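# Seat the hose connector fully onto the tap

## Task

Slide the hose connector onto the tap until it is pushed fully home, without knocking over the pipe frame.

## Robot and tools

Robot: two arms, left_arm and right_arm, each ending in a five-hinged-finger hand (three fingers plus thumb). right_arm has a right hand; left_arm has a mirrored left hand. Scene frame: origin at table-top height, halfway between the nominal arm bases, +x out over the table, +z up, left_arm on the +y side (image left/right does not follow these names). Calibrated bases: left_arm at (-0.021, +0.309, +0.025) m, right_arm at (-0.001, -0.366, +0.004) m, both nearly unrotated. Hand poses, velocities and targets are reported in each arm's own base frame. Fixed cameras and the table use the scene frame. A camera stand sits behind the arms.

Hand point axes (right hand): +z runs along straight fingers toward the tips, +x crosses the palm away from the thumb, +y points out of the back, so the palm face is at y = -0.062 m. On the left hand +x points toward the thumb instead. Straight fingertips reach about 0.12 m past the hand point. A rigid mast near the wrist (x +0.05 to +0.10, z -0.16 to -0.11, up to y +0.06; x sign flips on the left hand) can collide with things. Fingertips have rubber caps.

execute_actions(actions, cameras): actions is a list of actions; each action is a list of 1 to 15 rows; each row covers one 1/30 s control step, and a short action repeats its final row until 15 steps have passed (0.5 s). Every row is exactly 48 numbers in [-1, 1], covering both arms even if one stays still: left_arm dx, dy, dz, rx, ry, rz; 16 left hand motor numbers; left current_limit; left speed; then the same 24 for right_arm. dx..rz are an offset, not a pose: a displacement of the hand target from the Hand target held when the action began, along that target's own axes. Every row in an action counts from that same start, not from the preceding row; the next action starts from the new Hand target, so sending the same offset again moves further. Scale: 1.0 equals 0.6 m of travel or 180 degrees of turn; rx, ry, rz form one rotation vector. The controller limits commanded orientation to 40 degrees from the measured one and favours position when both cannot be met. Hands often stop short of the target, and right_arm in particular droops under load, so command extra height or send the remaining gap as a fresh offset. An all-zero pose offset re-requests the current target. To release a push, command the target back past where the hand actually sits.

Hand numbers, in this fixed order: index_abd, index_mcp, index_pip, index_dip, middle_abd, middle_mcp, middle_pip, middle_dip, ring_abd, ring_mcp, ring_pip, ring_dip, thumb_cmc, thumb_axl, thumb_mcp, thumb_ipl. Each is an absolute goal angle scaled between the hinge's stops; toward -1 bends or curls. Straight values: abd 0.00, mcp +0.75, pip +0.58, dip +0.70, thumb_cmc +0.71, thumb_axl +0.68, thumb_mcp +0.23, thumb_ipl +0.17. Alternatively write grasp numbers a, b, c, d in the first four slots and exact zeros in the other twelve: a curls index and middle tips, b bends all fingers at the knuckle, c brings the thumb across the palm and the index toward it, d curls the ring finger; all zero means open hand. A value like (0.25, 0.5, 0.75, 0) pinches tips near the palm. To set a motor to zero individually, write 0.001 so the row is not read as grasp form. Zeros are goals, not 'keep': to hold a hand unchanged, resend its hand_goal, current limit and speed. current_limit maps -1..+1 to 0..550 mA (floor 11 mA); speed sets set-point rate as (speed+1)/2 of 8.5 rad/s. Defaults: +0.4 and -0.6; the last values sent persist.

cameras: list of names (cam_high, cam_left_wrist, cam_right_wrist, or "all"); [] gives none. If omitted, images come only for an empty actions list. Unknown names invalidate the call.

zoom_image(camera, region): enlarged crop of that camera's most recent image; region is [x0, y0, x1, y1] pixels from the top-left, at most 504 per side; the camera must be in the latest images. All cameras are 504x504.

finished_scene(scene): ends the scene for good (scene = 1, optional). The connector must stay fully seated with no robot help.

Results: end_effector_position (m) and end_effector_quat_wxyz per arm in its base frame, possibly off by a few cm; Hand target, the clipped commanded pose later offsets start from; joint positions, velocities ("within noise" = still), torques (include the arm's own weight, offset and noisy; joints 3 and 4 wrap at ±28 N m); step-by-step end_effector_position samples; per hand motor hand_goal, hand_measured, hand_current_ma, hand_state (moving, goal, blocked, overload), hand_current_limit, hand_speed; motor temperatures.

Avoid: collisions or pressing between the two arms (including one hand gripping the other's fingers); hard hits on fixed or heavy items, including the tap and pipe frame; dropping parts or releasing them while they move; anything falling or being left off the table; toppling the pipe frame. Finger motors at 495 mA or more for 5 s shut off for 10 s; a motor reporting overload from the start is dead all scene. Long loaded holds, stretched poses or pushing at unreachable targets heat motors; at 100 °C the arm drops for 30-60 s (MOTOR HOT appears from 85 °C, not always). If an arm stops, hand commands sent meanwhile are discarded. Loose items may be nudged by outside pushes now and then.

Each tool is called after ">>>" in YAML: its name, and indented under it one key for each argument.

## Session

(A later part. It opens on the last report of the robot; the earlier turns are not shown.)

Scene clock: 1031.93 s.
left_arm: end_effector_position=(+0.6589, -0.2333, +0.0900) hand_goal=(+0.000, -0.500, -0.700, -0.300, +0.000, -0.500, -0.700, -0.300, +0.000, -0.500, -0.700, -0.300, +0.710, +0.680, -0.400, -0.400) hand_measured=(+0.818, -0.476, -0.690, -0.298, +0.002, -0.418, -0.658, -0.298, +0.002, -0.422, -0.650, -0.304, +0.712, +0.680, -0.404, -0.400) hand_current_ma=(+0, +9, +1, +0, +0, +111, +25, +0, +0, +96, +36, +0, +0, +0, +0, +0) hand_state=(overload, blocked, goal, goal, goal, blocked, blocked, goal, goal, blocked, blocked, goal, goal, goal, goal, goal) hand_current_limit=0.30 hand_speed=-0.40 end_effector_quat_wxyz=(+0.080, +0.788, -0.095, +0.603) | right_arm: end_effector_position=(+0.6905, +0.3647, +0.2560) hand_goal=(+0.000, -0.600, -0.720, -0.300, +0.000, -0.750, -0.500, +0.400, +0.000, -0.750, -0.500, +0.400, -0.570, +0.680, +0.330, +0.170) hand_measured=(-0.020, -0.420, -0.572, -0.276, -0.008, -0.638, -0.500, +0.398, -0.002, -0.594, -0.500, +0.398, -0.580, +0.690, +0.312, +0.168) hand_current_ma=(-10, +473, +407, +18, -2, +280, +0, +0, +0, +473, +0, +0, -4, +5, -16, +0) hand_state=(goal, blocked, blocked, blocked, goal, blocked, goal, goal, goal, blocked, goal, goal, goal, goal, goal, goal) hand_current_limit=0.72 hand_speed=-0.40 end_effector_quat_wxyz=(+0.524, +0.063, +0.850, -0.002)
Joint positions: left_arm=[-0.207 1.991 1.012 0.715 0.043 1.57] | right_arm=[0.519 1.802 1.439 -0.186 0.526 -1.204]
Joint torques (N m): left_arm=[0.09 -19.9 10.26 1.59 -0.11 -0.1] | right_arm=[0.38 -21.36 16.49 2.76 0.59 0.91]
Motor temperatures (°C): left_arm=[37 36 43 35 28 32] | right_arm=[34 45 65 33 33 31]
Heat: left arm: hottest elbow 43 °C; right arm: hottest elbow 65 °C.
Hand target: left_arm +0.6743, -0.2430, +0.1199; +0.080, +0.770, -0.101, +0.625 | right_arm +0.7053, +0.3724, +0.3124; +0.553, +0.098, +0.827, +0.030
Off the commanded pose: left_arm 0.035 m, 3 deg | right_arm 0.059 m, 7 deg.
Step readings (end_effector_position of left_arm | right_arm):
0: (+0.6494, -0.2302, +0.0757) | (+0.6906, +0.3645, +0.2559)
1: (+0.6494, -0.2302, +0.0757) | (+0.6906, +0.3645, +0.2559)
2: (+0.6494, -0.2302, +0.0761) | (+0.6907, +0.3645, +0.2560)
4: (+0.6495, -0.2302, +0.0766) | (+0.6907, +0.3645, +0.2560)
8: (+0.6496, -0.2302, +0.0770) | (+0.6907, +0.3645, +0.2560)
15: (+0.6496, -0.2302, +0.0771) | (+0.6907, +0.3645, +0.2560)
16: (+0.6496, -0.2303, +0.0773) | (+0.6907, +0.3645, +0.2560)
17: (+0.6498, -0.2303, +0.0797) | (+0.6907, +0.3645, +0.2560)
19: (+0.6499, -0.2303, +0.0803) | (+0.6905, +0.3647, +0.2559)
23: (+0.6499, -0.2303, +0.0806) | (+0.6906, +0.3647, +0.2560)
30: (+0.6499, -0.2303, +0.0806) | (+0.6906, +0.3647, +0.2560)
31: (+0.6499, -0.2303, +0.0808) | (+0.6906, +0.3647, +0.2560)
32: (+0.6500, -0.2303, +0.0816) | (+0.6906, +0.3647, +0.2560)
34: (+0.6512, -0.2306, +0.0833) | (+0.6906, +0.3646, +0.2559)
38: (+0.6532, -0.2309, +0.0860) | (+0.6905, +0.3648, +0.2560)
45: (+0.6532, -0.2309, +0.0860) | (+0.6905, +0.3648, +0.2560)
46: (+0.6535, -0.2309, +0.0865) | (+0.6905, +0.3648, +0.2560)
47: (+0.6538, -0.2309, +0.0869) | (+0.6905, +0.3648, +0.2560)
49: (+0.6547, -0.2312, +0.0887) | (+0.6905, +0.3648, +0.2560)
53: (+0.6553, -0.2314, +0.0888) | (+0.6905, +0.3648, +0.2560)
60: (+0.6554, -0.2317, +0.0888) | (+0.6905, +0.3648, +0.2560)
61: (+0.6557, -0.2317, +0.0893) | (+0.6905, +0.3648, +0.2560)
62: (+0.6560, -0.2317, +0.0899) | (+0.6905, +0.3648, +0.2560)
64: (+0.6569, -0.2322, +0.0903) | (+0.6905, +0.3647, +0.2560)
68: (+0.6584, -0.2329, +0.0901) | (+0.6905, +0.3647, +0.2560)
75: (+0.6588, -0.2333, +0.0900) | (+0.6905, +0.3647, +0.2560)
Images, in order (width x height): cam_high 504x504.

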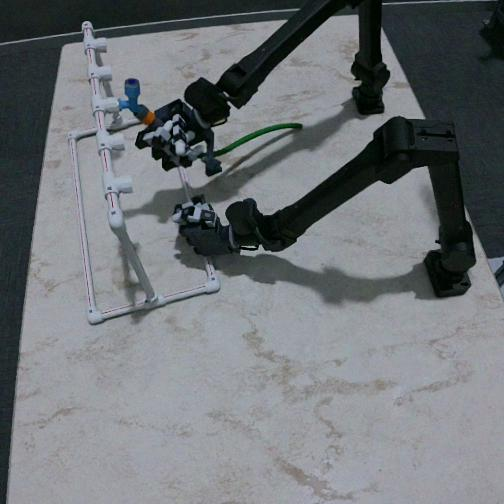

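>>> execute_actions:
  actions:
    - [[0.0994,-0.008,-0.1331,0,0,0, 0,-0.5,-0.7,-0.3, 0,-0.5,-0.7,-0.3, 0,-0.5,-0.7,-0.3, 0.71,0.68,-0.4,-0.4, 0.3,-0.4, 0,0,0,0,0,0, 0,-0.6,-0.72,-0.3, 0,-0.75,-0.5,0.4, 0,-0.75,-0.5,0.4, -0.57,0.68,0.33,0.17, 0.72,-0.4]]
    - [[0.0994,-0.008,-0.1331,0,0,0, 0,-0.5,-0.7,-0.3, 0,-0.5,-0.7,-0.3, 0,-0.5,-0.7,-0.3, 0.71,0.68,-0.4,-0.4, 0.3,-0.4, 0,0,0,0,0,0, 0,-0.6,-0.72,-0.3, 0,-0.75,-0.5,0.4, 0,-0.75,-0.5,0.4, -0.57,0.68,0.33,0.17, 0.72,-0.4]]
    - [[0.145,-0.0197,-0.0661,0,0,0, 0,-0.5,-0.7,-0.3, 0,-0.5,-0.7,-0.3, 0,-0.5,-0.7,-0.3, 0.71,0.68,-0.4,-0.4, 0.3,-0.4, 0,0,0,0,0,0, 0,-0.6,-0.72,-0.3, 0,-0.75,-0.5,0.4, 0,-0.75,-0.5,0.4, -0.57,0.68,0.33,0.17, 0.72,-0.4]]
    - [[0.145,-0.0197,-0.0661,0,0,0, 0,-0.5,-0.7,-0.3, 0,-0.5,-0.7,-0.3, 0,-0.5,-0.7,-0.3, 0.71,0.68,-0.4,-0.4, 0.3,-0.4, 0,0,0,0,0,0, 0,-0.6,-0.72,-0.3, 0,-0.75,-0.5,0.4, 0,-0.75,-0.5,0.4, -0.57,0.68,0.33,0.17, 0.72,-0.4]]
    - [[0.145,-0.0197,-0.0661,0,0,0, 0,-0.5,-0.7,-0.3, 0,-0.5,-0.7,-0.3, 0,-0.5,-0.7,-0.3, 0.71,0.68,-0.4,-0.4, 0.3,-0.4, 0,0,0,0,0,0, 0,-0.6,-0.72,-0.3, 0,-0.75,-0.5,0.4, 0,-0.75,-0.5,0.4, -0.57,0.68,0.33,0.17, 0.72,-0.4]]
    - [[0,0,0,-0.0184,-0.0177,-0.1202, 0,0.75,0.58,0.7, 0,0.75,0.58,0.7, 0,0.75,0.58,0.7, 0.71,0.68,0.23,0.17, 0.3,-0.5, 0,0,0,0,0,0, 0,-0.6,-0.72,-0.3, 0,-0.75,-0.5,0.4, 0,-0.75,-0.5,0.4, -0.57,0.68,0.33,0.17, 0.72,-0.4]]
    - [[0,0,0,-0.0184,-0.0177,-0.1202, 0,0.75,0.58,0.7, 0,0.75,0.58,0.7, 0,0.75,0.58,0.7, 0.71,0.68,0.23,0.17, 0.3,-0.5, 0,0,0,0,0,0, 0,-0.6,-0.72,-0.3, 0,-0.75,-0.5,0.4, 0,-0.75,-0.5,0.4, -0.57,0.68,0.33,0.17, 0.72,-0.4]]
    - [[0,0,0,-0.0184,-0.0177,-0.1202, 0,0.75,0.58,0.7, 0,0.75,0.58,0.7, 0,0.75,0.58,0.7, 0.71,0.68,0.23,0.17, 0.3,-0.5, 0,0,0,0,0,0, 0,-0.6,-0.72,-0.3, 0,-0.75,-0.5,0.4, 0,-0.75,-0.5,0.4, -0.57,0.68,0.33,0.17, 0.72,-0.4]]
    - [[0,0,0,-0.0184,-0.0177,-0.1202, 0,0.75,0.58,0.7, 0,0.75,0.58,0.7, 0,0.75,0.58,0.7, 0.71,0.68,0.23,0.17, 0.3,-0.5, 0,0,0,0,0,0, 0,-0.6,-0.72,-0.3, 0,-0.75,-0.5,0.4, 0,-0.75,-0.5,0.4, -0.57,0.68,0.33,0.17, 0.72,-0.4]]
    - [[0,0,0,-0.0184,-0.0177,-0.1202, 0,0.75,0.58,0.7, 0,0.75,0.58,0.7, 0,0.75,0.58,0.7, 0.71,0.68,0.23,0.17, 0.3,-0.5, 0,0,0,0,0,0, 0,-0.6,-0.72,-0.3, 0,-0.75,-0.5,0.4, 0,-0.75,-0.5,0.4, -0.57,0.68,0.33,0.17, 0.72,-0.4]]
    - [[0,0,0,-0.0184,-0.0177,-0.1202, 0,0.75,0.58,0.7, 0,0.75,0.58,0.7, 0,0.75,0.58,0.7, 0.71,0.68,0.23,0.17, 0.3,-0.5, 0,0,0,0,0,0, 0,-0.6,-0.72,-0.3, 0,-0.75,-0.5,0.4, 0,-0.75,-0.5,0.4, -0.57,0.68,0.33,0.17, 0.72,-0.4]]
  cameras: ["all"]

Scene clock: 1042.60 s.
left_arm: end_effector_position=(+0.5038, -0.1498, +0.5401) hand_goal=(+0.000, +0.750, +0.580, +0.700, +0.000, +0.750, +0.580, +0.700, +0.000, +0.750, +0.580, +0.700, +0.710, +0.680, +0.230, +0.170) hand_measured=(+0.812, +0.756, +0.580, +0.698, +0.000, +0.756, +0.580, +0.698, +0.000, +0.756, +0.580, +0.698, +0.718, +0.680, +0.228, +0.168) hand_current_ma=(+0, +1, +0, +0, +0, +1, +0, +0, +0, +1, +0, +0, +1, +0, +0, +0) hand_state=(overload, goal, goal, goal, goal, goal, goal, goal, goal, goal, goal, goal, goal, goal, goal, goal) hand_current_limit=0.30 hand_speed=-0.50 end_effector_quat_wxyz=(+0.672, +0.479, +0.561, +0.065) | right_arm: end_effector_position=(+0.6905, +0.3647, +0.2560) hand_goal=(+0.000, -0.600, -0.720, -0.300, +0.000, -0.750, -0.500, +0.400, +0.000, -0.750, -0.500, +0.400, -0.570, +0.680, +0.330, +0.170) hand_measured=(-0.020, -0.420, -0.572, -0.276, -0.008, -0.638, -0.500, +0.398, -0.002, -0.594, -0.500, +0.398, -0.580, +0.690, +0.312, +0.168) hand_current_ma=(-10, +473, +407, +18, -2, +280, +0, +0, +0, +473, +0, +0, -4, +5, -16, +0) hand_state=(goal, blocked, blocked, blocked, goal, blocked, goal, goal, goal, blocked, goal, goal, goal, goal, goal, goal) hand_current_limit=0.72 hand_speed=-0.40 end_effector_quat_wxyz=(+0.524, +0.063, +0.850, -0.003)
Joint positions: left_arm=[-0.335 1.015 1.091 -0.169 0.275 -0.744] | right_arm=[0.519 1.802 1.439 -0.186 0.526 -1.204]
Joint torques (N m): left_arm=[0.15 -8.35 10.1 2.77 -0.17 0.03] | right_arm=[0.38 -21.19 16.5 2.74 0.58 0.9]
Motor temperatures (°C): left_arm=[37 37 43 35 28 32] | right_arm=[34 45 66 33 33 31]
Heat: left arm: hottest elbow 43 °C; right arm: hottest elbow 66 °C.
Hand target: left_arm +0.4980, -0.1511, +0.5498; +0.684, +0.471, +0.553, +0.063 | right_arm +0.7054, +0.3723, +0.3124; +0.553, +0.098, +0.827, +0.029
Off the commanded pose: left_arm 0.011 m, 2 deg | right_arm 0.059 m, 7 deg.
Step readings (end_effector_position of left_arm | right_arm):
0: (+0.6589, -0.2333, +0.0900) | (+0.6905, +0.3647, +0.2560)
1: (+0.6589, -0.2333, +0.0907) | (+0.6905, +0.3647, +0.2560)
2: (+0.6581, -0.2332, +0.0920) | (+0.6905, +0.3647, +0.2560)
4: (+0.6494, -0.2317, +0.1026) | (+0.6905, +0.3647, +0.2560)
8: (+0.6283, -0.2283, +0.1554) | (+0.6905, +0.3647, +0.2560)
15: (+0.6177, -0.2267, +0.2205) | (+0.6905, +0.3647, +0.2560)
16: (+0.6165, -0.2265, +0.2186) | (+0.6905, +0.3647, +0.2560)
17: (+0.6129, -0.2258, +0.2143) | (+0.6905, +0.3647, +0.2560)
19: (+0.5958, -0.2213, +0.2065) | (+0.6905, +0.3647, +0.2560)
23: (+0.5650, -0.2133, +0.2291) | (+0.6905, +0.3647, +0.2560)
30: (+0.5499, -0.2052, +0.2845) | (+0.6905, +0.3647, +0.2560)
31: (+0.5494, -0.2049, +0.2839) | (+0.6905, +0.3647, +0.2560)
32: (+0.5477, -0.2043, +0.2806) | (+0.6905, +0.3647, +0.2560)
34: (+0.5409, -0.2008, +0.2770) | (+0.6905, +0.3647, +0.2560)
38: (+0.5249, -0.1903, +0.3006) | (+0.6905, +0.3647, +0.2560)
45: (+0.5193, -0.1853, +0.3402) | (+0.6905, +0.3647, +0.2560)
46: (+0.5192, -0.1854, +0.3400) | (+0.6905, +0.3647, +0.2560)
47: (+0.5187, -0.1847, +0.3386) | (+0.6905, +0.3647, +0.2560)
49: (+0.5154, -0.1828, +0.3404) | (+0.6905, +0.3647, +0.2560)
53: (+0.5081, -0.1738, +0.3778) | (+0.6905, +0.3647, +0.2560)
60: (+0.5034, -0.1690, +0.4385) | (+0.6905, +0.3647, +0.2560)
61: (+0.5032, -0.1691, +0.4391) | (+0.6905, +0.3647, +0.2560)
62: (+0.5027, -0.1683, +0.4384) | (+0.6905, +0.3647, +0.2560)
64: (+0.5010, -0.1667, +0.4411) | (+0.6905, +0.3647, +0.2560)
68: (+0.5003, -0.1577, +0.4748) | (+0.6905, +0.3647, +0.2560)
75: (+0.4928, -0.1532, +0.5235) | (+0.6905, +0.3647, +0.2560)
76: (+0.4923, -0.1536, +0.5239) | (+0.6905, +0.3647, +0.2560)
77: (+0.4913, -0.1545, +0.5247) | (+0.6905, +0.3647, +0.2560)
79: (+0.4902, -0.1560, +0.5270) | (+0.6905, +0.3647, +0.2560)
83: (+0.4916, -0.1556, +0.5340) | (+0.6905, +0.3647, +0.2560)
90: (+0.4947, -0.1521, +0.5417) | (+0.6905, +0.3647, +0.2560)
91: (+0.4948, -0.1519, +0.5426) | (+0.6905, +0.3647, +0.2560)
92: (+0.4945, -0.1522, +0.5447) | (+0.6905, +0.3647, +0.2560)
94: (+0.4944, -0.1520, +0.5494) | (+0.6905, +0.3647, +0.2560)
98: (+0.4975, -0.1503, +0.5487) | (+0.6905, +0.3647, +0.2560)
105: (+0.5014, -0.1498, +0.5418) | (+0.6905, +0.3647, +0.2560)
106: (+0.5017, -0.1498, +0.5420) | (+0.6905, +0.3647, +0.2560)
107: (+0.5016, -0.1499, +0.5428) | (+0.6905, +0.3647, +0.2560)
109: (+0.5005, -0.1511, +0.5427) | (+0.6905, +0.3647, +0.2560)
113: (+0.5004, -0.1539, +0.5374) | (+0.6905, +0.3647, +0.2560)
120: (+0.5038, -0.1524, +0.5381) | (+0.6905, +0.3647, +0.2560)
121: (+0.5039, -0.1518, +0.5387) | (+0.6905, +0.3647, +0.2560)
122: (+0.5038, -0.1514, +0.5398) | (+0.6905, +0.3647, +0.2560)
124: (+0.5028, -0.1512, +0.5407) | (+0.6905, +0.3647, +0.2560)
128: (+0.5002, -0.1553, +0.5404) | (+0.6905, +0.3647, +0.2560)
135: (+0.5022, -0.1530, +0.5429) | (+0.6905, +0.3647, +0.2560)
136: (+0.5027, -0.1523, +0.5430) | (+0.6905, +0.3647, +0.2560)
137: (+0.5033, -0.1514, +0.5429) | (+0.6905, +0.3647, +0.2560)
139: (+0.5037, -0.1512, +0.5421) | (+0.6905, +0.3647, +0.2560)
143: (+0.5017, -0.1565, +0.5418) | (+0.6905, +0.3647, +0.2560)
150: (+0.5018, -0.1531, +0.5461) | (+0.6905, +0.3647, +0.2560)
151: (+0.5022, -0.1524, +0.5459) | (+0.6905, +0.3647, +0.2560)
152: (+0.5029, -0.1512, +0.5454) | (+0.6905, +0.3647, +0.2560)
154: (+0.5036, -0.1510, +0.5438) | (+0.6905, +0.3647, +0.2560)
158: (+0.5023, -0.1561, +0.5421) | (+0.6905, +0.3647, +0.2560)
165: (+0.5029, -0.1525, +0.5419) | (+0.6905, +0.3647, +0.2560)

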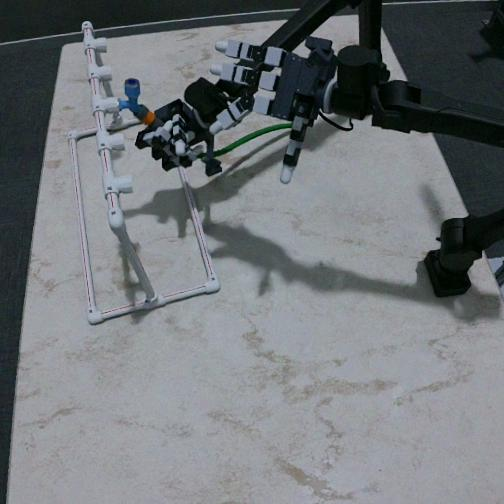

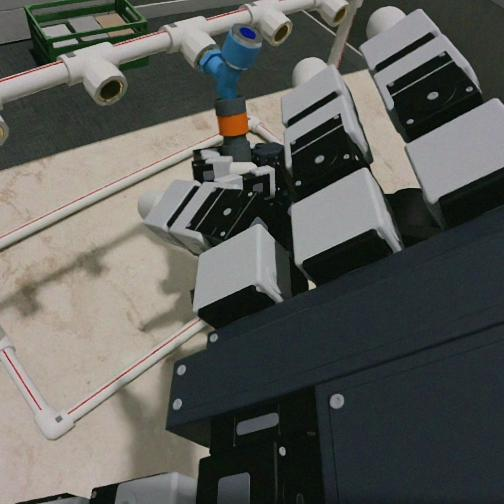

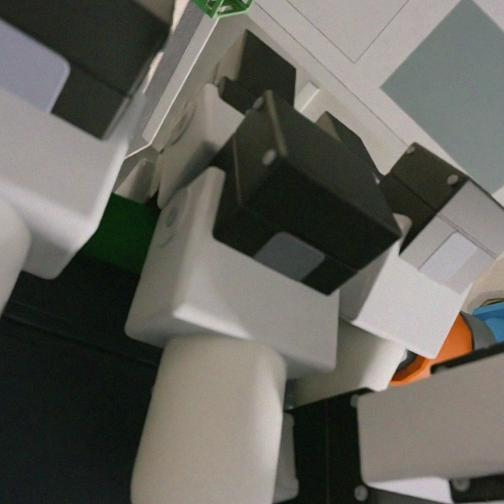

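Already a great view of the joint.

>>> zoom_image:
  camera: "cam_left_wrist"
  region: [208, 84, 258, 144]

>>> zoom_image:
  camera: "cam_left_wrist"
  region: [212, 96, 252, 136]

Scaled by 8.400 from the camera's 504x504 image, which has a finer 720x720 frame.

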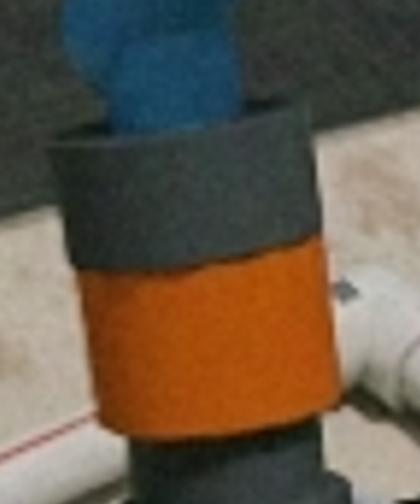

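Scaled by 12.600 from the camera's 504x504 image, which has a finer 720x720 frame.

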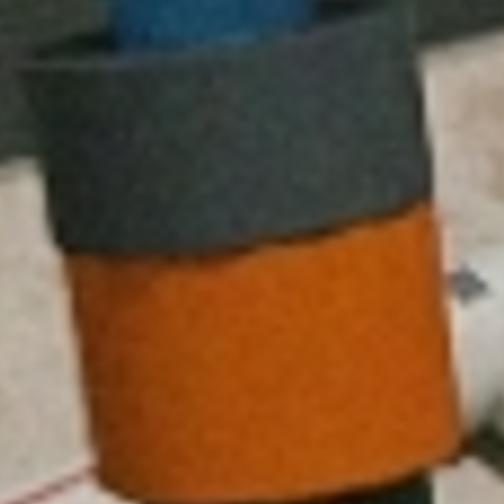

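>>> execute_actions:
  actions:
    - [[0,0,0,0,0,0, 0,0.75,0.58,0.7, 0,0.75,0.58,0.7, 0,0.75,0.58,0.7, 0.71,0.68,0.23,0.17, 0.3,-0.5, 0,0,0,0,0,0, 0,-0.42,-0.57,-0.28, 0,-0.64,-0.5,0.4, 0,-0.59,-0.5,0.4, -0.57,0.68,0.33,0.17, 0.5,-0.8]]
    - [[0,0,0,0,0,0, 0,0.75,0.58,0.7, 0,0.75,0.58,0.7, 0,0.75,0.58,0.7, 0.71,0.68,0.23,0.17, 0.3,-0.5, 0,0,0,0,0,0, 0,-0.35,-0.5,-0.2, 0,-0.56,-0.45,0.42, 0,-0.52,-0.45,0.42, -0.57,0.68,0.33,0.17, 0.5,-0.85]]
  cameras: ["cam_left_wrist"]

>>> zoom_image:
  camera: "cam_left_wrist"
  region: [180, 80, 290, 220]

Scene clock: 1045.67 s.
left_arm: end_effector_position=(+0.5039, -0.1494, +0.5404) hand_goal=(+0.000, +0.750, +0.580, +0.700, +0.000, +0.750, +0.580, +0.700, +0.000, +0.750, +0.580, +0.700, +0.710, +0.680, +0.230, +0.170) hand_measured=(+0.812, +0.756, +0.580, +0.698, +0.000, +0.756, +0.580, +0.698, +0.000, +0.756, +0.580, +0.698, +0.718, +0.680, +0.228, +0.168) hand_current_ma=(+0, +1, +0, +0, +0, +1, +0, +0, +0, +1, +0, +0, +1, +0, +0, +0) hand_state=(overload, goal, goal, goal, goal, goal, goal, goal, goal, goal, goal, goal, goal, goal, goal, goal) hand_current_limit=0.30 hand_speed=-0.50 end_effector_quat_wxyz=(+0.673, +0.477, +0.562, +0.065) | right_arm: end_effector_position=(+0.6917, +0.3625, +0.2575) hand_goal=(+0.000, -0.350, -0.500, -0.200, +0.000, -0.560, -0.450, +0.420, +0.000, -0.520, -0.450, +0.420, -0.570, +0.680, +0.330, +0.170) hand_measured=(-0.006, -0.344, -0.502, -0.202, -0.002, -0.548, -0.452, +0.418, -0.002, -0.518, -0.452, +0.418, -0.580, +0.684, +0.324, +0.168) hand_current_ma=(-2, +1, +0, +0, +0, +7, +0, +0, +0, +0, +0, +0, -4, +1, -3, +0) hand_state=(goal, goal, goal, goal, goal, goal, goal, goal, goal, goal, goal, goal, goal, goal, goal, goal) hand_current_limit=0.50 hand_speed=-0.85 end_effector_quat_wxyz=(+0.524, +0.076, +0.849, +0.001)
Joint positions: left_arm=[-0.335 1.015 1.091 -0.167 0.272 -0.746] | right_arm=[0.52 1.802 1.439 -0.189 0.534 -1.174]
Joint torques (N m): left_arm=[0.09 -8.35 10.09 2.78 -0.18 0.04] | right_arm=[0.38 -21.07 16.64 2.8 0.32 0.62]
Motor temperatures (°C): left_arm=[37 37 43 35 28 32] | right_arm=[34 45 66 33 33 31]
Heat: left arm: hottest elbow 43 °C; right arm: hottest elbow 66 °C.
Hand target: left_arm +0.4981, -0.1510, +0.5497; +0.684, +0.471, +0.553, +0.063 | right_arm +0.7053, +0.3723, +0.3123; +0.553, +0.098, +0.827, +0.029
Off the commanded pose: left_arm 0.011 m, 2 deg | right_arm 0.057 m, 6 deg.
Step readings (end_effector_position of left_arm | right_arm):
0: (+0.5038, -0.1498, +0.5401) | (+0.6905, +0.3647, +0.2560)
1: (+0.5038, -0.1498, +0.5401) | (+0.6905, +0.3647, +0.2560)
2: (+0.5039, -0.1497, +0.5401) | (+0.6905, +0.3647, +0.2560)
4: (+0.5039, -0.1495, +0.5401) | (+0.6906, +0.3646, +0.2560)
8: (+0.5039, -0.1495, +0.5401) | (+0.6906, +0.3643, +0.2559)
15: (+0.5039, -0.1494, +0.5405) | (+0.6906, +0.3644, +0.2560)
16: (+0.5039, -0.1494, +0.5405) | (+0.6906, +0.3644, +0.2560)
17: (+0.5039, -0.1494, +0.5405) | (+0.6907, +0.3642, +0.2561)
19: (+0.5039, -0.1494, +0.5405) | (+0.6910, +0.3635, +0.2563)
23: (+0.5039, -0.1494, +0.5405) | (+0.6915, +0.3628, +0.2571)
30: (+0.5039, -0.1494, +0.5404) | (+0.6917, +0.3625, +0.2575)
Images, in order (width x height): cam_left_wrist 504x504.

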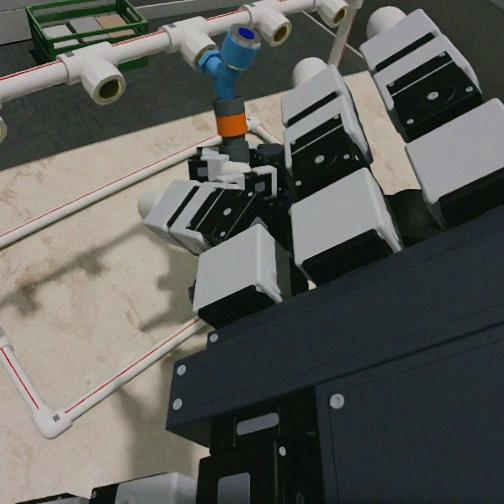

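Scaled by 3.600 from the camera's 504x504 image, which has a finer 720x720 frame.

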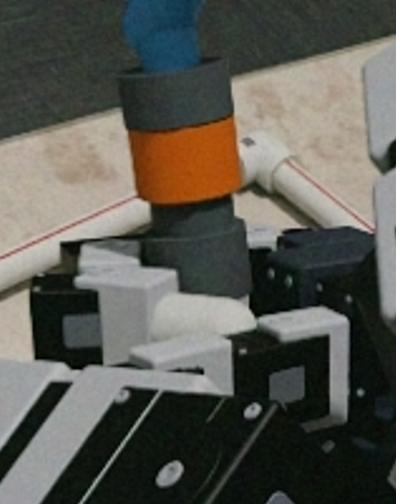

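>>> execute_actions:
  actions:
    - [[0,0,0,0,0,0, 0,0.75,0.58,0.7, 0,0.75,0.58,0.7, 0,0.75,0.58,0.7, 0.71,0.68,0.23,0.17, 0.3,-0.5, 0,0,0,0,0,0, 0,-0.1,-0.2,0.1, 0,-0.25,-0.2,0.5, 0,-0.25,-0.2,0.5, -0.57,0.68,0.33,0.17, 0.5,-0.8]]
    - [[0,0,0,0,0,0, 0,0.75,0.58,0.7, 0,0.75,0.58,0.7, 0,0.75,0.58,0.7, 0.71,0.68,0.23,0.17, 0.3,-0.5, 0,0,0,0,0,0, 0,0.2,0.1,0.4, 0,0.1,0.1,0.6, 0,0.1,0.1,0.6, -0.57,0.68,0.33,0.17, 0.5,-0.8]]
  cameras: ["cam_left_wrist","cam_high"]

>>> zoom_image:
  camera: "cam_left_wrist"
  region: [180, 80, 290, 220]

>>> zoom_image:
  camera: "cam_high"
  region: [110, 70, 250, 210]

Scene clock: 1047.43 s.
left_arm: end_effector_position=(+0.5039, -0.1494, +0.5404) hand_goal=(+0.000, +0.750, +0.580, +0.700, +0.000, +0.750, +0.580, +0.700, +0.000, +0.750, +0.580, +0.700, +0.710, +0.680, +0.230, +0.170) hand_measured=(+0.812, +0.756, +0.580, +0.698, +0.000, +0.756, +0.580, +0.698, +0.000, +0.756, +0.580, +0.698, +0.718, +0.680, +0.228, +0.168) hand_current_ma=(+0, +1, +0, +0, +0, +1, +0, +0, +0, +1, +0, +0, +1, +0, +0, +0) hand_state=(overload, goal, goal, goal, goal, goal, goal, goal, goal, goal, goal, goal, goal, goal, goal, goal) hand_current_limit=0.30 hand_speed=-0.50 end_effector_quat_wxyz=(+0.673, +0.477, +0.562, +0.065) | right_arm: end_effector_position=(+0.6929, +0.3622, +0.2608) hand_goal=(+0.000, +0.200, +0.100, +0.400, +0.000, +0.100, +0.100, +0.600, +0.000, +0.100, +0.100, +0.600, -0.570, +0.680, +0.330, +0.170) hand_measured=(-0.006, +0.202, +0.098, +0.398, -0.002, +0.102, +0.098, +0.598, -0.002, +0.102, +0.098, +0.598, -0.580, +0.684, +0.324, +0.168) hand_current_ma=(-2, +0, +0, +0, +0, +0, +0, +0, +0, +0, +0, +0, -4, +1, -3, +0) hand_state=(goal, goal, goal, goal, goal, goal, goal, goal, goal, goal, goal, goal, goal, goal, goal, goal) hand_current_limit=0.50 hand_speed=-0.80 end_effector_quat_wxyz=(+0.525, +0.081, +0.847, +0.004)
Joint positions: left_arm=[-0.335 1.015 1.091 -0.167 0.272 -0.746] | right_arm=[0.52 1.802 1.442 -0.189 0.536 -1.166]
Joint torques (N m): left_arm=[0.09 -8.35 10.07 2.77 -0.18 0.04] | right_arm=[0.26 -21.19 16.58 2.88 0.31 0.51]
Motor temperatures (°C): left_arm=[37 37 43 35 28 32] | right_arm=[34 45 66 33 33 31]
Heat: left arm: hottest elbow 43 °C; right arm: hottest elbow 66 °C.
Hand target: left_arm +0.4981, -0.1510, +0.5497; +0.684, +0.471, +0.553, +0.063 | right_arm +0.7054, +0.3723, +0.3123; +0.553, +0.098, +0.827, +0.029
Off the commanded pose: left_arm 0.011 m, 2 deg | right_arm 0.054 m, 5 deg.
Step readings (end_effector_position of left_arm | right_arm):
0: (+0.5039, -0.1494, +0.5404) | (+0.6917, +0.3625, +0.2575)
1: (+0.5039, -0.1494, +0.5404) | (+0.6917, +0.3625, +0.2576)
2: (+0.5039, -0.1494, +0.5404) | (+0.6918, +0.3624, +0.2576)
4: (+0.5039, -0.1494, +0.5404) | (+0.6921, +0.3623, +0.2588)
8: (+0.5039, -0.1494, +0.5404) | (+0.6928, +0.3624, +0.2606)
15: (+0.5039, -0.1494, +0.5404) | (+0.6928, +0.3623, +0.2608)
16: (+0.5039, -0.1494, +0.5404) | (+0.6928, +0.3623, +0.2608)
17: (+0.5039, -0.1494, +0.5404) | (+0.6928, +0.3623, +0.2608)
19: (+0.5039, -0.1494, +0.5404) | (+0.6929, +0.3623, +0.2608)
23: (+0.5039, -0.1494, +0.5404) | (+0.6929, +0.3623, +0.2608)
30: (+0.5039, -0.1494, +0.5404) | (+0.6929, +0.3623, +0.2608)
Images, in order (width x height): cam_high 504x504, cam_left_wrist 504x504.

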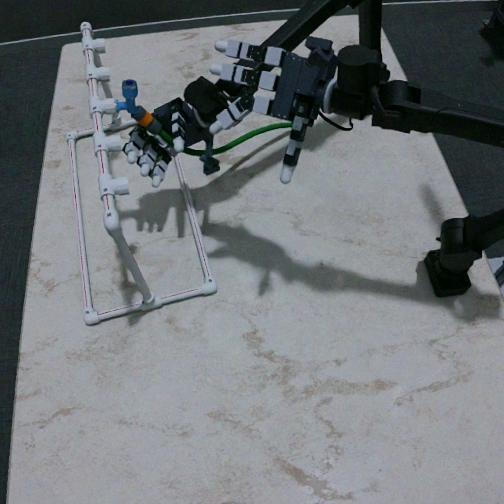

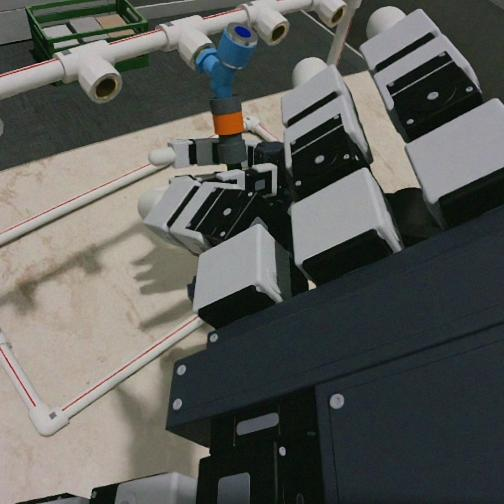

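Scaled by 3.600 from the camera's 504x504 image, which has a finer 720x720 frame.

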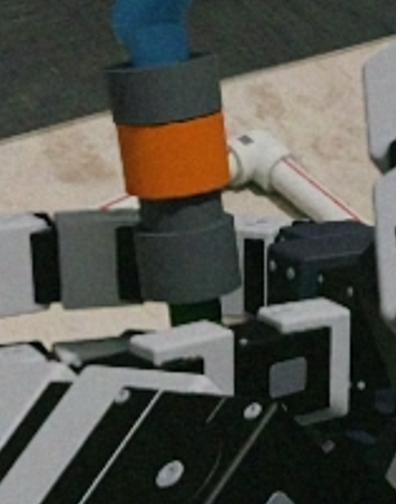

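Scaled by 3.600 from the camera's 504x504 image, which has a finer 720x720 frame.

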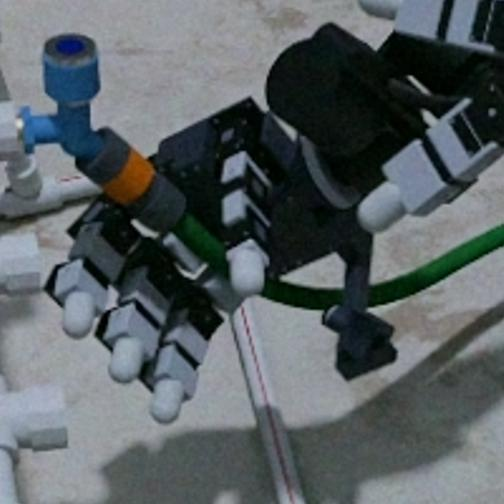

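>>> execute_actions:
  actions:
    - [[0,0,0,0,0,0, 0,0.75,0.58,0.7, 0,0.75,0.58,0.7, 0,0.75,0.58,0.7, 0.71,0.68,0.23,0.17, 0.3,-0.5, 0,0,0,0,0,0, 0,0.75,0.58,0.7, 0,0.75,0.58,0.7, 0,0.75,0.58,0.7, -0.57,0.68,0.23,0.17, 0.4,-0.75]]
  cameras: ["all"]

>>> zoom_image:
  camera: "cam_high"
  region: [110, 70, 250, 210]

>>> zoom_image:
  camera: "cam_left_wrist"
  region: [140, 80, 290, 220]

Scene clock: 1049.37 s.
left_arm: end_effector_position=(+0.5039, -0.1494, +0.5404) hand_goal=(+0.000, +0.750, +0.580, +0.700, +0.000, +0.750, +0.580, +0.700, +0.000, +0.750, +0.580, +0.700, +0.710, +0.680, +0.230, +0.170) hand_measured=(+0.812, +0.756, +0.580, +0.698, +0.000, +0.756, +0.580, +0.698, +0.000, +0.756, +0.580, +0.698, +0.718, +0.680, +0.228, +0.168) hand_current_ma=(+0, +1, +0, +0, +0, +1, +0, +0, +0, +1, +0, +0, +1, +0, +0, +0) hand_state=(overload, goal, goal, goal, goal, goal, goal, goal, goal, goal, goal, goal, goal, goal, goal, goal) hand_current_limit=0.30 hand_speed=-0.50 end_effector_quat_wxyz=(+0.673, +0.477, +0.562, +0.065) | right_arm: end_effector_position=(+0.6928, +0.3624, +0.2608) hand_goal=(+0.000, +0.750, +0.580, +0.700, +0.000, +0.750, +0.580, +0.700, +0.000, +0.750, +0.580, +0.700, -0.570, +0.680, +0.230, +0.170) hand_measured=(-0.006, +0.748, +0.578, +0.698, -0.002, +0.748, +0.578, +0.698, -0.002, +0.748, +0.578, +0.698, -0.580, +0.682, +0.230, +0.168) hand_current_ma=(-2, +0, +0, +0, +0, +0, +0, +0, +0, +0, +0, +0, -4, +0, +0, +0) hand_state=(goal, goal, goal, goal, goal, goal, goal, goal, goal, goal, goal, goal, goal, goal, goal, goal) hand_current_limit=0.40 hand_speed=-0.75 end_effector_quat_wxyz=(+0.525, +0.081, +0.847, +0.004)
Joint positions: left_arm=[-0.335 1.015 1.091 -0.167 0.272 -0.746] | right_arm=[0.52 1.802 1.442 -0.189 0.536 -1.166]
Joint torques (N m): left_arm=[0.15 -8.41 10.09 2.78 -0.18 0.04] | right_arm=[0.26 -21.07 16.54 2.81 0.39 0.36]
Motor temperatures (°C): left_arm=[37 37 43 35 28 32] | right_arm=[34 45 66 32 33 31]
Heat: left arm: hottest elbow 43 °C; right arm: hottest elbow 66 °C.
Hand target: left_arm +0.4981, -0.1510, +0.5497; +0.684, +0.471, +0.553, +0.063 | right_arm +0.7053, +0.3724, +0.3123; +0.553, +0.098, +0.827, +0.029
Off the commanded pose: left_arm 0.011 m, 2 deg | right_arm 0.054 m, 5 deg.
Step readings (end_effector_position of left_arm | right_arm):
0: (+0.5039, -0.1494, +0.5404) | (+0.6929, +0.3622, +0.2608)
1: (+0.5039, -0.1494, +0.5404) | (+0.6929, +0.3622, +0.2608)
2: (+0.5039, -0.1494, +0.5404) | (+0.6929, +0.3622, +0.2608)
4: (+0.5039, -0.1494, +0.5404) | (+0.6927, +0.3625, +0.2608)
8: (+0.5039, -0.1494, +0.5404) | (+0.6927, +0.3625, +0.2608)
15: (+0.5039, -0.1494, +0.5404) | (+0.6927, +0.3625, +0.2608)

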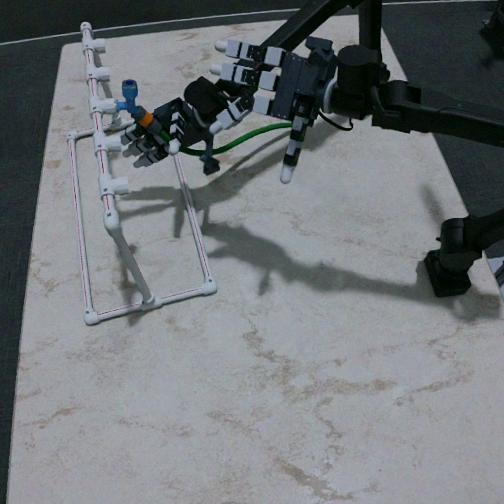

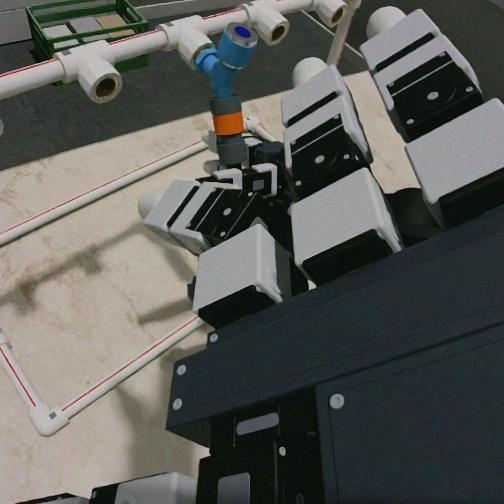

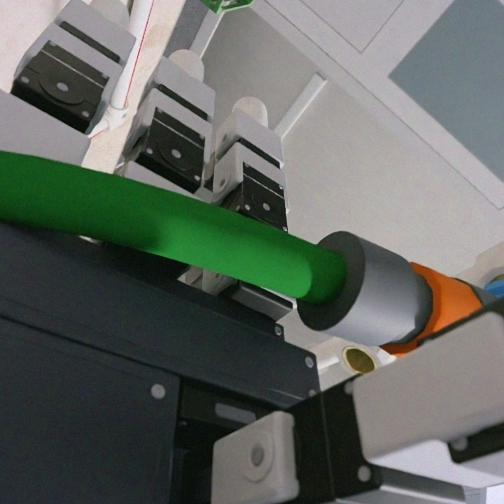

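Scaled by 3.600 from the camera's 504x504 image, which has a finer 720x720 frame.

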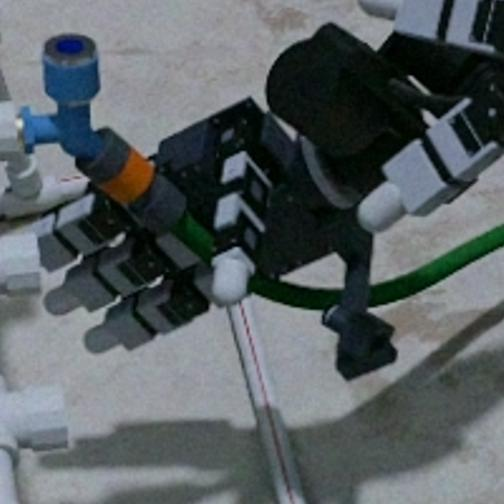

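Scaled by 3.360 from the camera's 504x504 image, which has a finer 720x720 frame.

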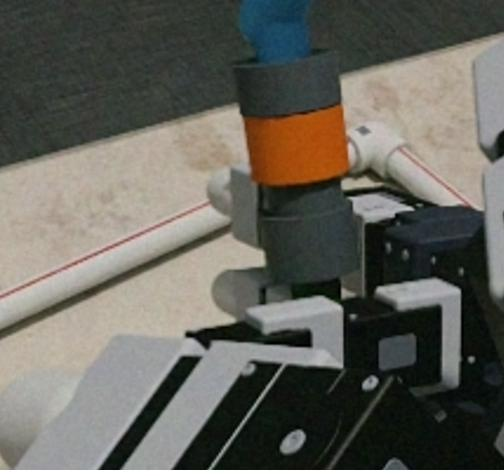

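>>> execute_actions:
  actions: []

>>> zoom_image:
  camera: "cam_left_wrist"
  region: [120, 50, 360, 290]

>>> zoom_image:
  camera: "cam_high"
  region: [110, 70, 290, 250]

Scene clock: 1050.50 s.
left_arm: end_effector_position=(+0.5039, -0.1494, +0.5404) hand_goal=(+0.000, +0.750, +0.580, +0.700, +0.000, +0.750, +0.580, +0.700, +0.000, +0.750, +0.580, +0.700, +0.710, +0.680, +0.230, +0.170) hand_measured=(+0.812, +0.756, +0.580, +0.698, +0.000, +0.756, +0.580, +0.698, +0.000, +0.756, +0.580, +0.698, +0.718, +0.680, +0.228, +0.168) hand_current_ma=(+0, +1, +0, +0, +0, +1, +0, +0, +0, +1, +0, +0, +1, +0, +0, +0) hand_state=(overload, goal, goal, goal, goal, goal, goal, goal, goal, goal, goal, goal, goal, goal, goal, goal) hand_current_limit=0.30 hand_speed=-0.50 end_effector_quat_wxyz=(+0.673, +0.477, +0.562, +0.065) | right_arm: end_effector_position=(+0.6928, +0.3624, +0.2608) hand_goal=(+0.000, +0.750, +0.580, +0.700, +0.000, +0.750, +0.580, +0.700, +0.000, +0.750, +0.580, +0.700, -0.570, +0.680, +0.230, +0.170) hand_measured=(-0.006, +0.748, +0.578, +0.698, -0.002, +0.748, +0.578, +0.698, -0.002, +0.748, +0.578, +0.698, -0.580, +0.682, +0.230, +0.168) hand_current_ma=(-2, +0, +0, +0, +0, +0, +0, +0, +0, +0, +0, +0, -4, +0, +0, +0) hand_state=(goal, goal, goal, goal, goal, goal, goal, goal, goal, goal, goal, goal, goal, goal, goal, goal) hand_current_limit=0.40 hand_speed=-0.75 end_effector_quat_wxyz=(+0.525, +0.081, +0.847, +0.004)
Joint positions: left_arm=[-0.335 1.015 1.091 -0.167 0.272 -0.746] | right_arm=[0.52 1.802 1.442 -0.189 0.536 -1.166]
Joint velocities: within noise
Joint torques (N m): left_arm=[0.15 -8.35 10.07 2.78 -0.18 0.04] | right_arm=[0.26 -21.13 16.54 2.81 0.39 0.35]
Motor temperatures (°C): left_arm=[37 37 43 35 28 32] | right_arm=[34 45 65 32 33 31]
Heat: left arm: hottest elbow 43 °C; right arm: hottest elbow 65 °C.
Hand target: left_arm +0.4981, -0.1510, +0.5497; +0.684, +0.471, +0.553, +0.063 | right_arm +0.7053, +0.3724, +0.3123; +0.553, +0.098, +0.827, +0.029
Off the commanded pose: left_arm 0.011 m, 2 deg | right_arm 0.054 m, 5 deg.

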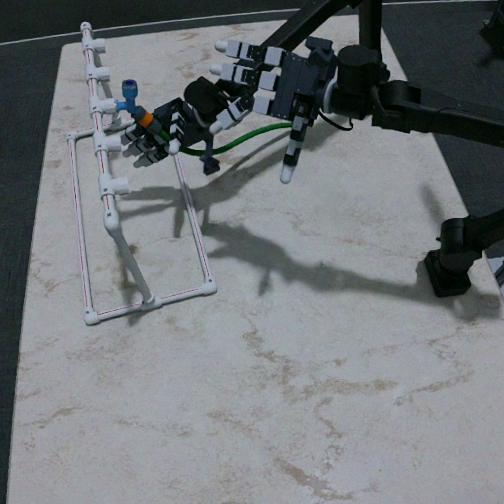

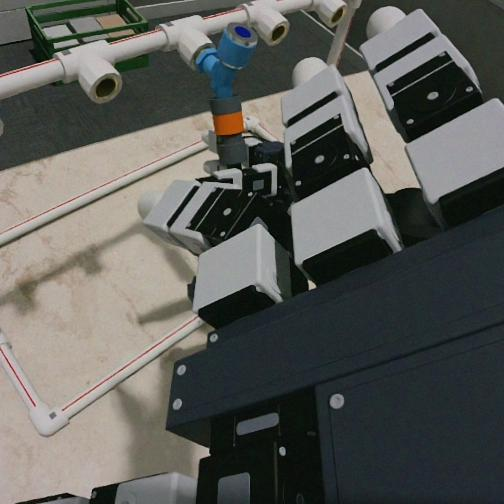

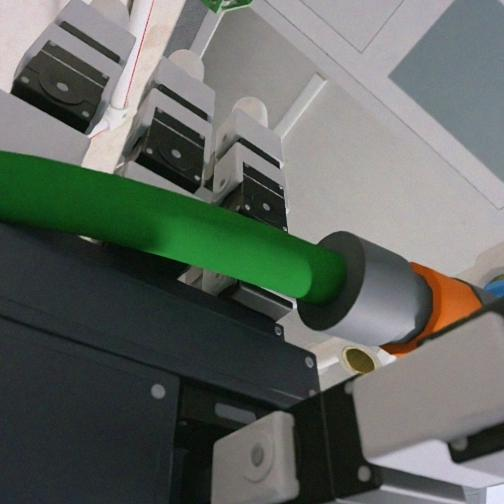

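Scaled by 2.100 from the camera's 504x504 image, which has a finer 720x720 frame.

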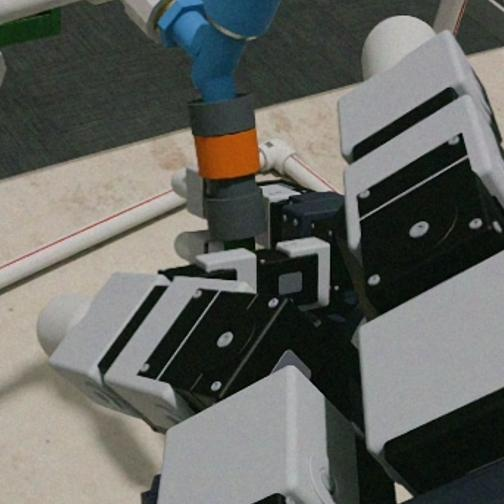

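Scaled by 2.800 from the camera's 504x504 image, which has a finer 720x720 frame.

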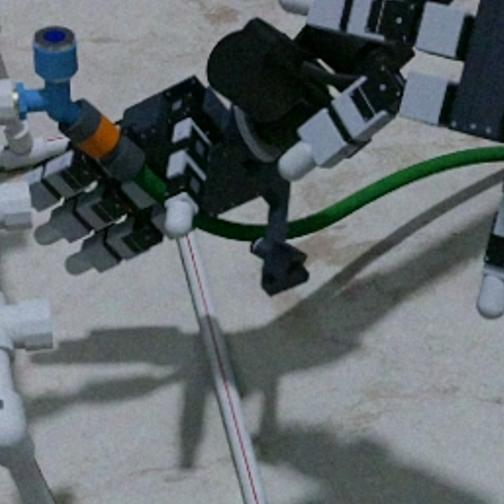

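>>> execute_actions:
  actions:
    - [[0,0,0,0,0,0,0,0.75,0.58,0.7,0,0.75,0.58,0.7,0,0.75,0.58,0.7,0.71,0.68,0.23,0.17,0.3,-0.5,-0.002,-0.01,0.001,0,0,0,0,0.75,0.58,0.7,0,0.75,0.58,0.7,0,0.75,0.58,0.7,-0.57,0.68,0.23,0.17,0.4,-0.75],[0,0,0,0,0,0,0,0.75,0.58,0.7,0,0.75,0.58,0.7,0,0.75,0.58,0.7,0.71,0.68,0.23,0.17,0.3,-0.5,-0.004,-0.02,0.001,0,0,0,0,0.75,0.58,0.7,0,0.75,0.58,0.7,0,0.75,0.58,0.7,-0.57,0.68,0.23,0.17,0.4,-0.75],[0,0,0,0,0,0,0,0.75,0.58,0.7,0,0.75,0.58,0.7,0,0.75,0.58,0.7,0.71,0.68,0.23,0.17,0.3,-0.5,-0.006,-0.03,0.002,0,0,0,0,0.75,0.58,0.7,0,0.75,0.58,0.7,0,0.75,0.58,0.7,-0.57,0.68,0.23,0.17,0.4,-0.75],[0,0,0,0,0,0,0,0.75,0.58,0.7,0,0.75,0.58,0.7,0,0.75,0.58,0.7,0.71,0.68,0.23,0.17,0.3,-0.5,-0.008,-0.04,0.003,0,0,0,0,0.75,0.58,0.7,0,0.75,0.58,0.7,0,0.75,0.58,0.7,-0.57,0.68,0.23,0.17,0.4,-0.75],[0,0,0,0,0,0,0,0.75,0.58,0.7,0,0.75,0.58,0.7,0,0.75,0.58,0.7,0.71,0.68,0.23,0.17,0.3,-0.5,-0.01,-0.05,0.003,0,0,0,0,0.75,0.58,0.7,0,0.75,0.58,0.7,0,0.75,0.58,0.7,-0.57,0.68,0.23,0.17,0.4,-0.75],[0,0,0,0,0,0,0,0.75,0.58,0.7,0,0.75,0.58,0.7,0,0.75,0.58,0.7,0.71,0.68,0.23,0.17,0.3,-0.5,-0.012,-0.06,0.004,0,0,0,0,0.75,0.58,0.7,0,0.75,0.58,0.7,0,0.75,0.58,0.7,-0.57,0.68,0.23,0.17,0.4,-0.75],[0,0,0,0,0,0,0,0.75,0.58,0.7,0,0.75,0.58,0.7,0,0.75,0.58,0.7,0.71,0.68,0.23,0.17,0.3,-0.5,-0.014,-0.07,0.004,0,0,0,0,0.75,0.58,0.7,0,0.75,0.58,0.7,0,0.75,0.58,0.7,-0.57,0.68,0.23,0.17,0.4,-0.75],[0,0,0,0,0,0,0,0.75,0.58,0.7,0,0.75,0.58,0.7,0,0.75,0.58,0.7,0.71,0.68,0.23,0.17,0.3,-0.5,-0.0162,-0.0816,0.005,0,0,0,0,0.75,0.58,0.7,0,0.75,0.58,0.7,0,0.75,0.58,0.7,-0.57,0.68,0.23,0.17,0.4,-0.75]]
  cameras: ["all"]

>>> zoom_image:
  camera: "cam_left_wrist"
  region: [120, 50, 360, 290]

>>> zoom_image:
  camera: "cam_high"
  region: [110, 70, 290, 250]

Scene clock: 1056.40 s.
left_arm: end_effector_position=(+0.5039, -0.1494, +0.5404) hand_goal=(+0.000, +0.750, +0.580, +0.700, +0.000, +0.750, +0.580, +0.700, +0.000, +0.750, +0.580, +0.700, +0.710, +0.680, +0.230, +0.170) hand_measured=(+0.812, +0.756, +0.580, +0.698, +0.000, +0.756, +0.580, +0.698, +0.000, +0.756, +0.580, +0.698, +0.718, +0.680, +0.228, +0.168) hand_current_ma=(+0, +1, +0, +0, +0, +1, +0, +0, +0, +1, +0, +0, +1, +0, +0, +0) hand_state=(overload, goal, goal, goal, goal, goal, goal, goal, goal, goal, goal, goal, goal, goal, goal, goal) hand_current_limit=0.30 hand_speed=-0.50 end_effector_quat_wxyz=(+0.673, +0.477, +0.562, +0.065) | right_arm: end_effector_position=(+0.7089, +0.3176, +0.3029) hand_goal=(+0.000, +0.750, +0.580, +0.700, +0.000, +0.750, +0.580, +0.700, +0.000, +0.750, +0.580, +0.700, -0.570, +0.680, +0.230, +0.170) hand_measured=(-0.006, +0.750, +0.578, +0.698, -0.002, +0.750, +0.578, +0.698, -0.002, +0.750, +0.578, +0.698, -0.580, +0.682, +0.230, +0.168) hand_current_ma=(-2, +0, +0, +0, +0, +0, +0, +0, +0, +0, +0, +0, -4, +0, +0, +0) hand_state=(goal, goal, goal, goal, goal, goal, goal, goal, goal, goal, goal, goal, goal, goal, goal, goal) hand_current_limit=0.40 hand_speed=-0.75 end_effector_quat_wxyz=(+0.544, +0.105, +0.832, +0.024)
Joint positions: left_arm=[-0.335 1.015 1.091 -0.167 0.272 -0.746] | right_arm=[0.445 1.752 1.442 -0.166 0.476 -1.169]
Joint torques (N m): left_arm=[0.09 -8.35 10.07 2.78 -0.17 0.04] | right_arm=[0.44 -20.37 10.97 3.6 0.14 -0.03]
Motor temperatures (°C): left_arm=[37 37 43 35 28 32] | right_arm=[34 45 65 32 33 31]
Heat: left arm: hottest elbow 43 °C; right arm: hottest elbow 65 °C.
Hand target: left_arm +0.4981, -0.1510, +0.5497; +0.684, +0.471, +0.553, +0.063 | right_arm +0.7054, +0.3223, +0.3125; +0.553, +0.099, +0.827, +0.030
Off the commanded pose: left_arm 0.011 m, 2 deg | right_arm 0.011 m, 2 deg.
Step readings (end_effector_position of left_arm | right_arm):
0: (+0.5039, -0.1494, +0.5404) | (+0.6928, +0.3624, +0.2608)
1: (+0.5039, -0.1494, +0.5404) | (+0.6928, +0.3624, +0.2608)
2: (+0.5039, -0.1494, +0.5404) | (+0.6928, +0.3624, +0.2608)
4: (+0.5039, -0.1494, +0.5404) | (+0.6926, +0.3628, +0.2613)
8: (+0.5039, -0.1494, +0.5404) | (+0.6932, +0.3605, +0.2668)
15: (+0.5039, -0.1494, +0.5404) | (+0.7043, +0.3310, +0.2963)

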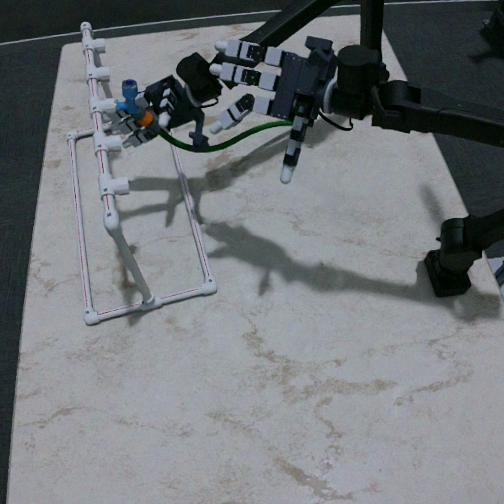

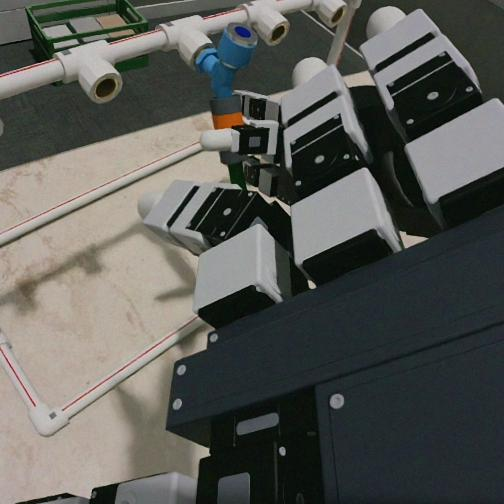

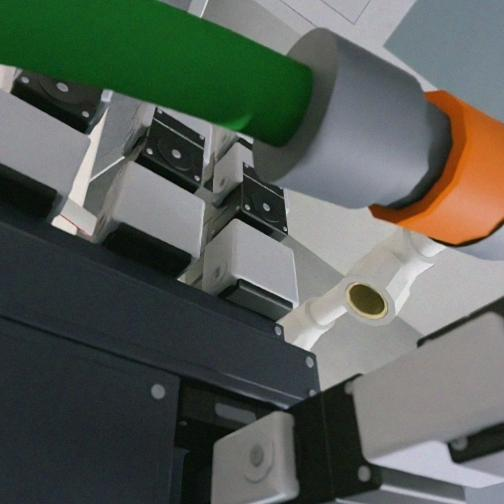

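Scaled by 2.100 from the camera's 504x504 image, which has a finer 720x720 frame.

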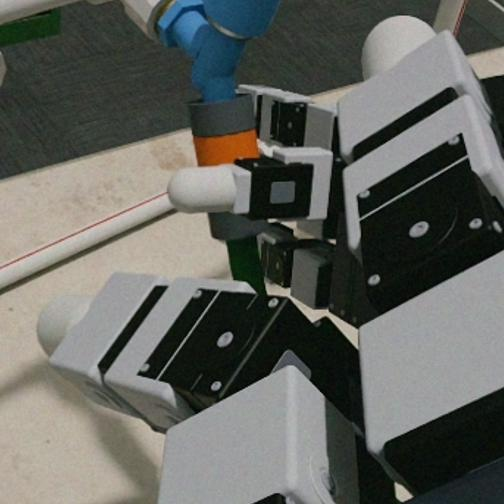

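Scaled by 2.800 from the camera's 504x504 image, which has a finer 720x720 frame.

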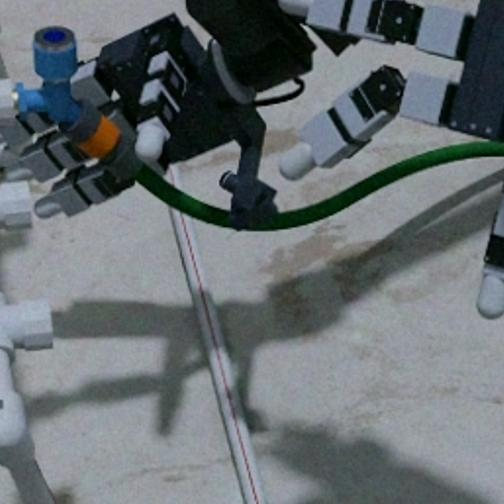

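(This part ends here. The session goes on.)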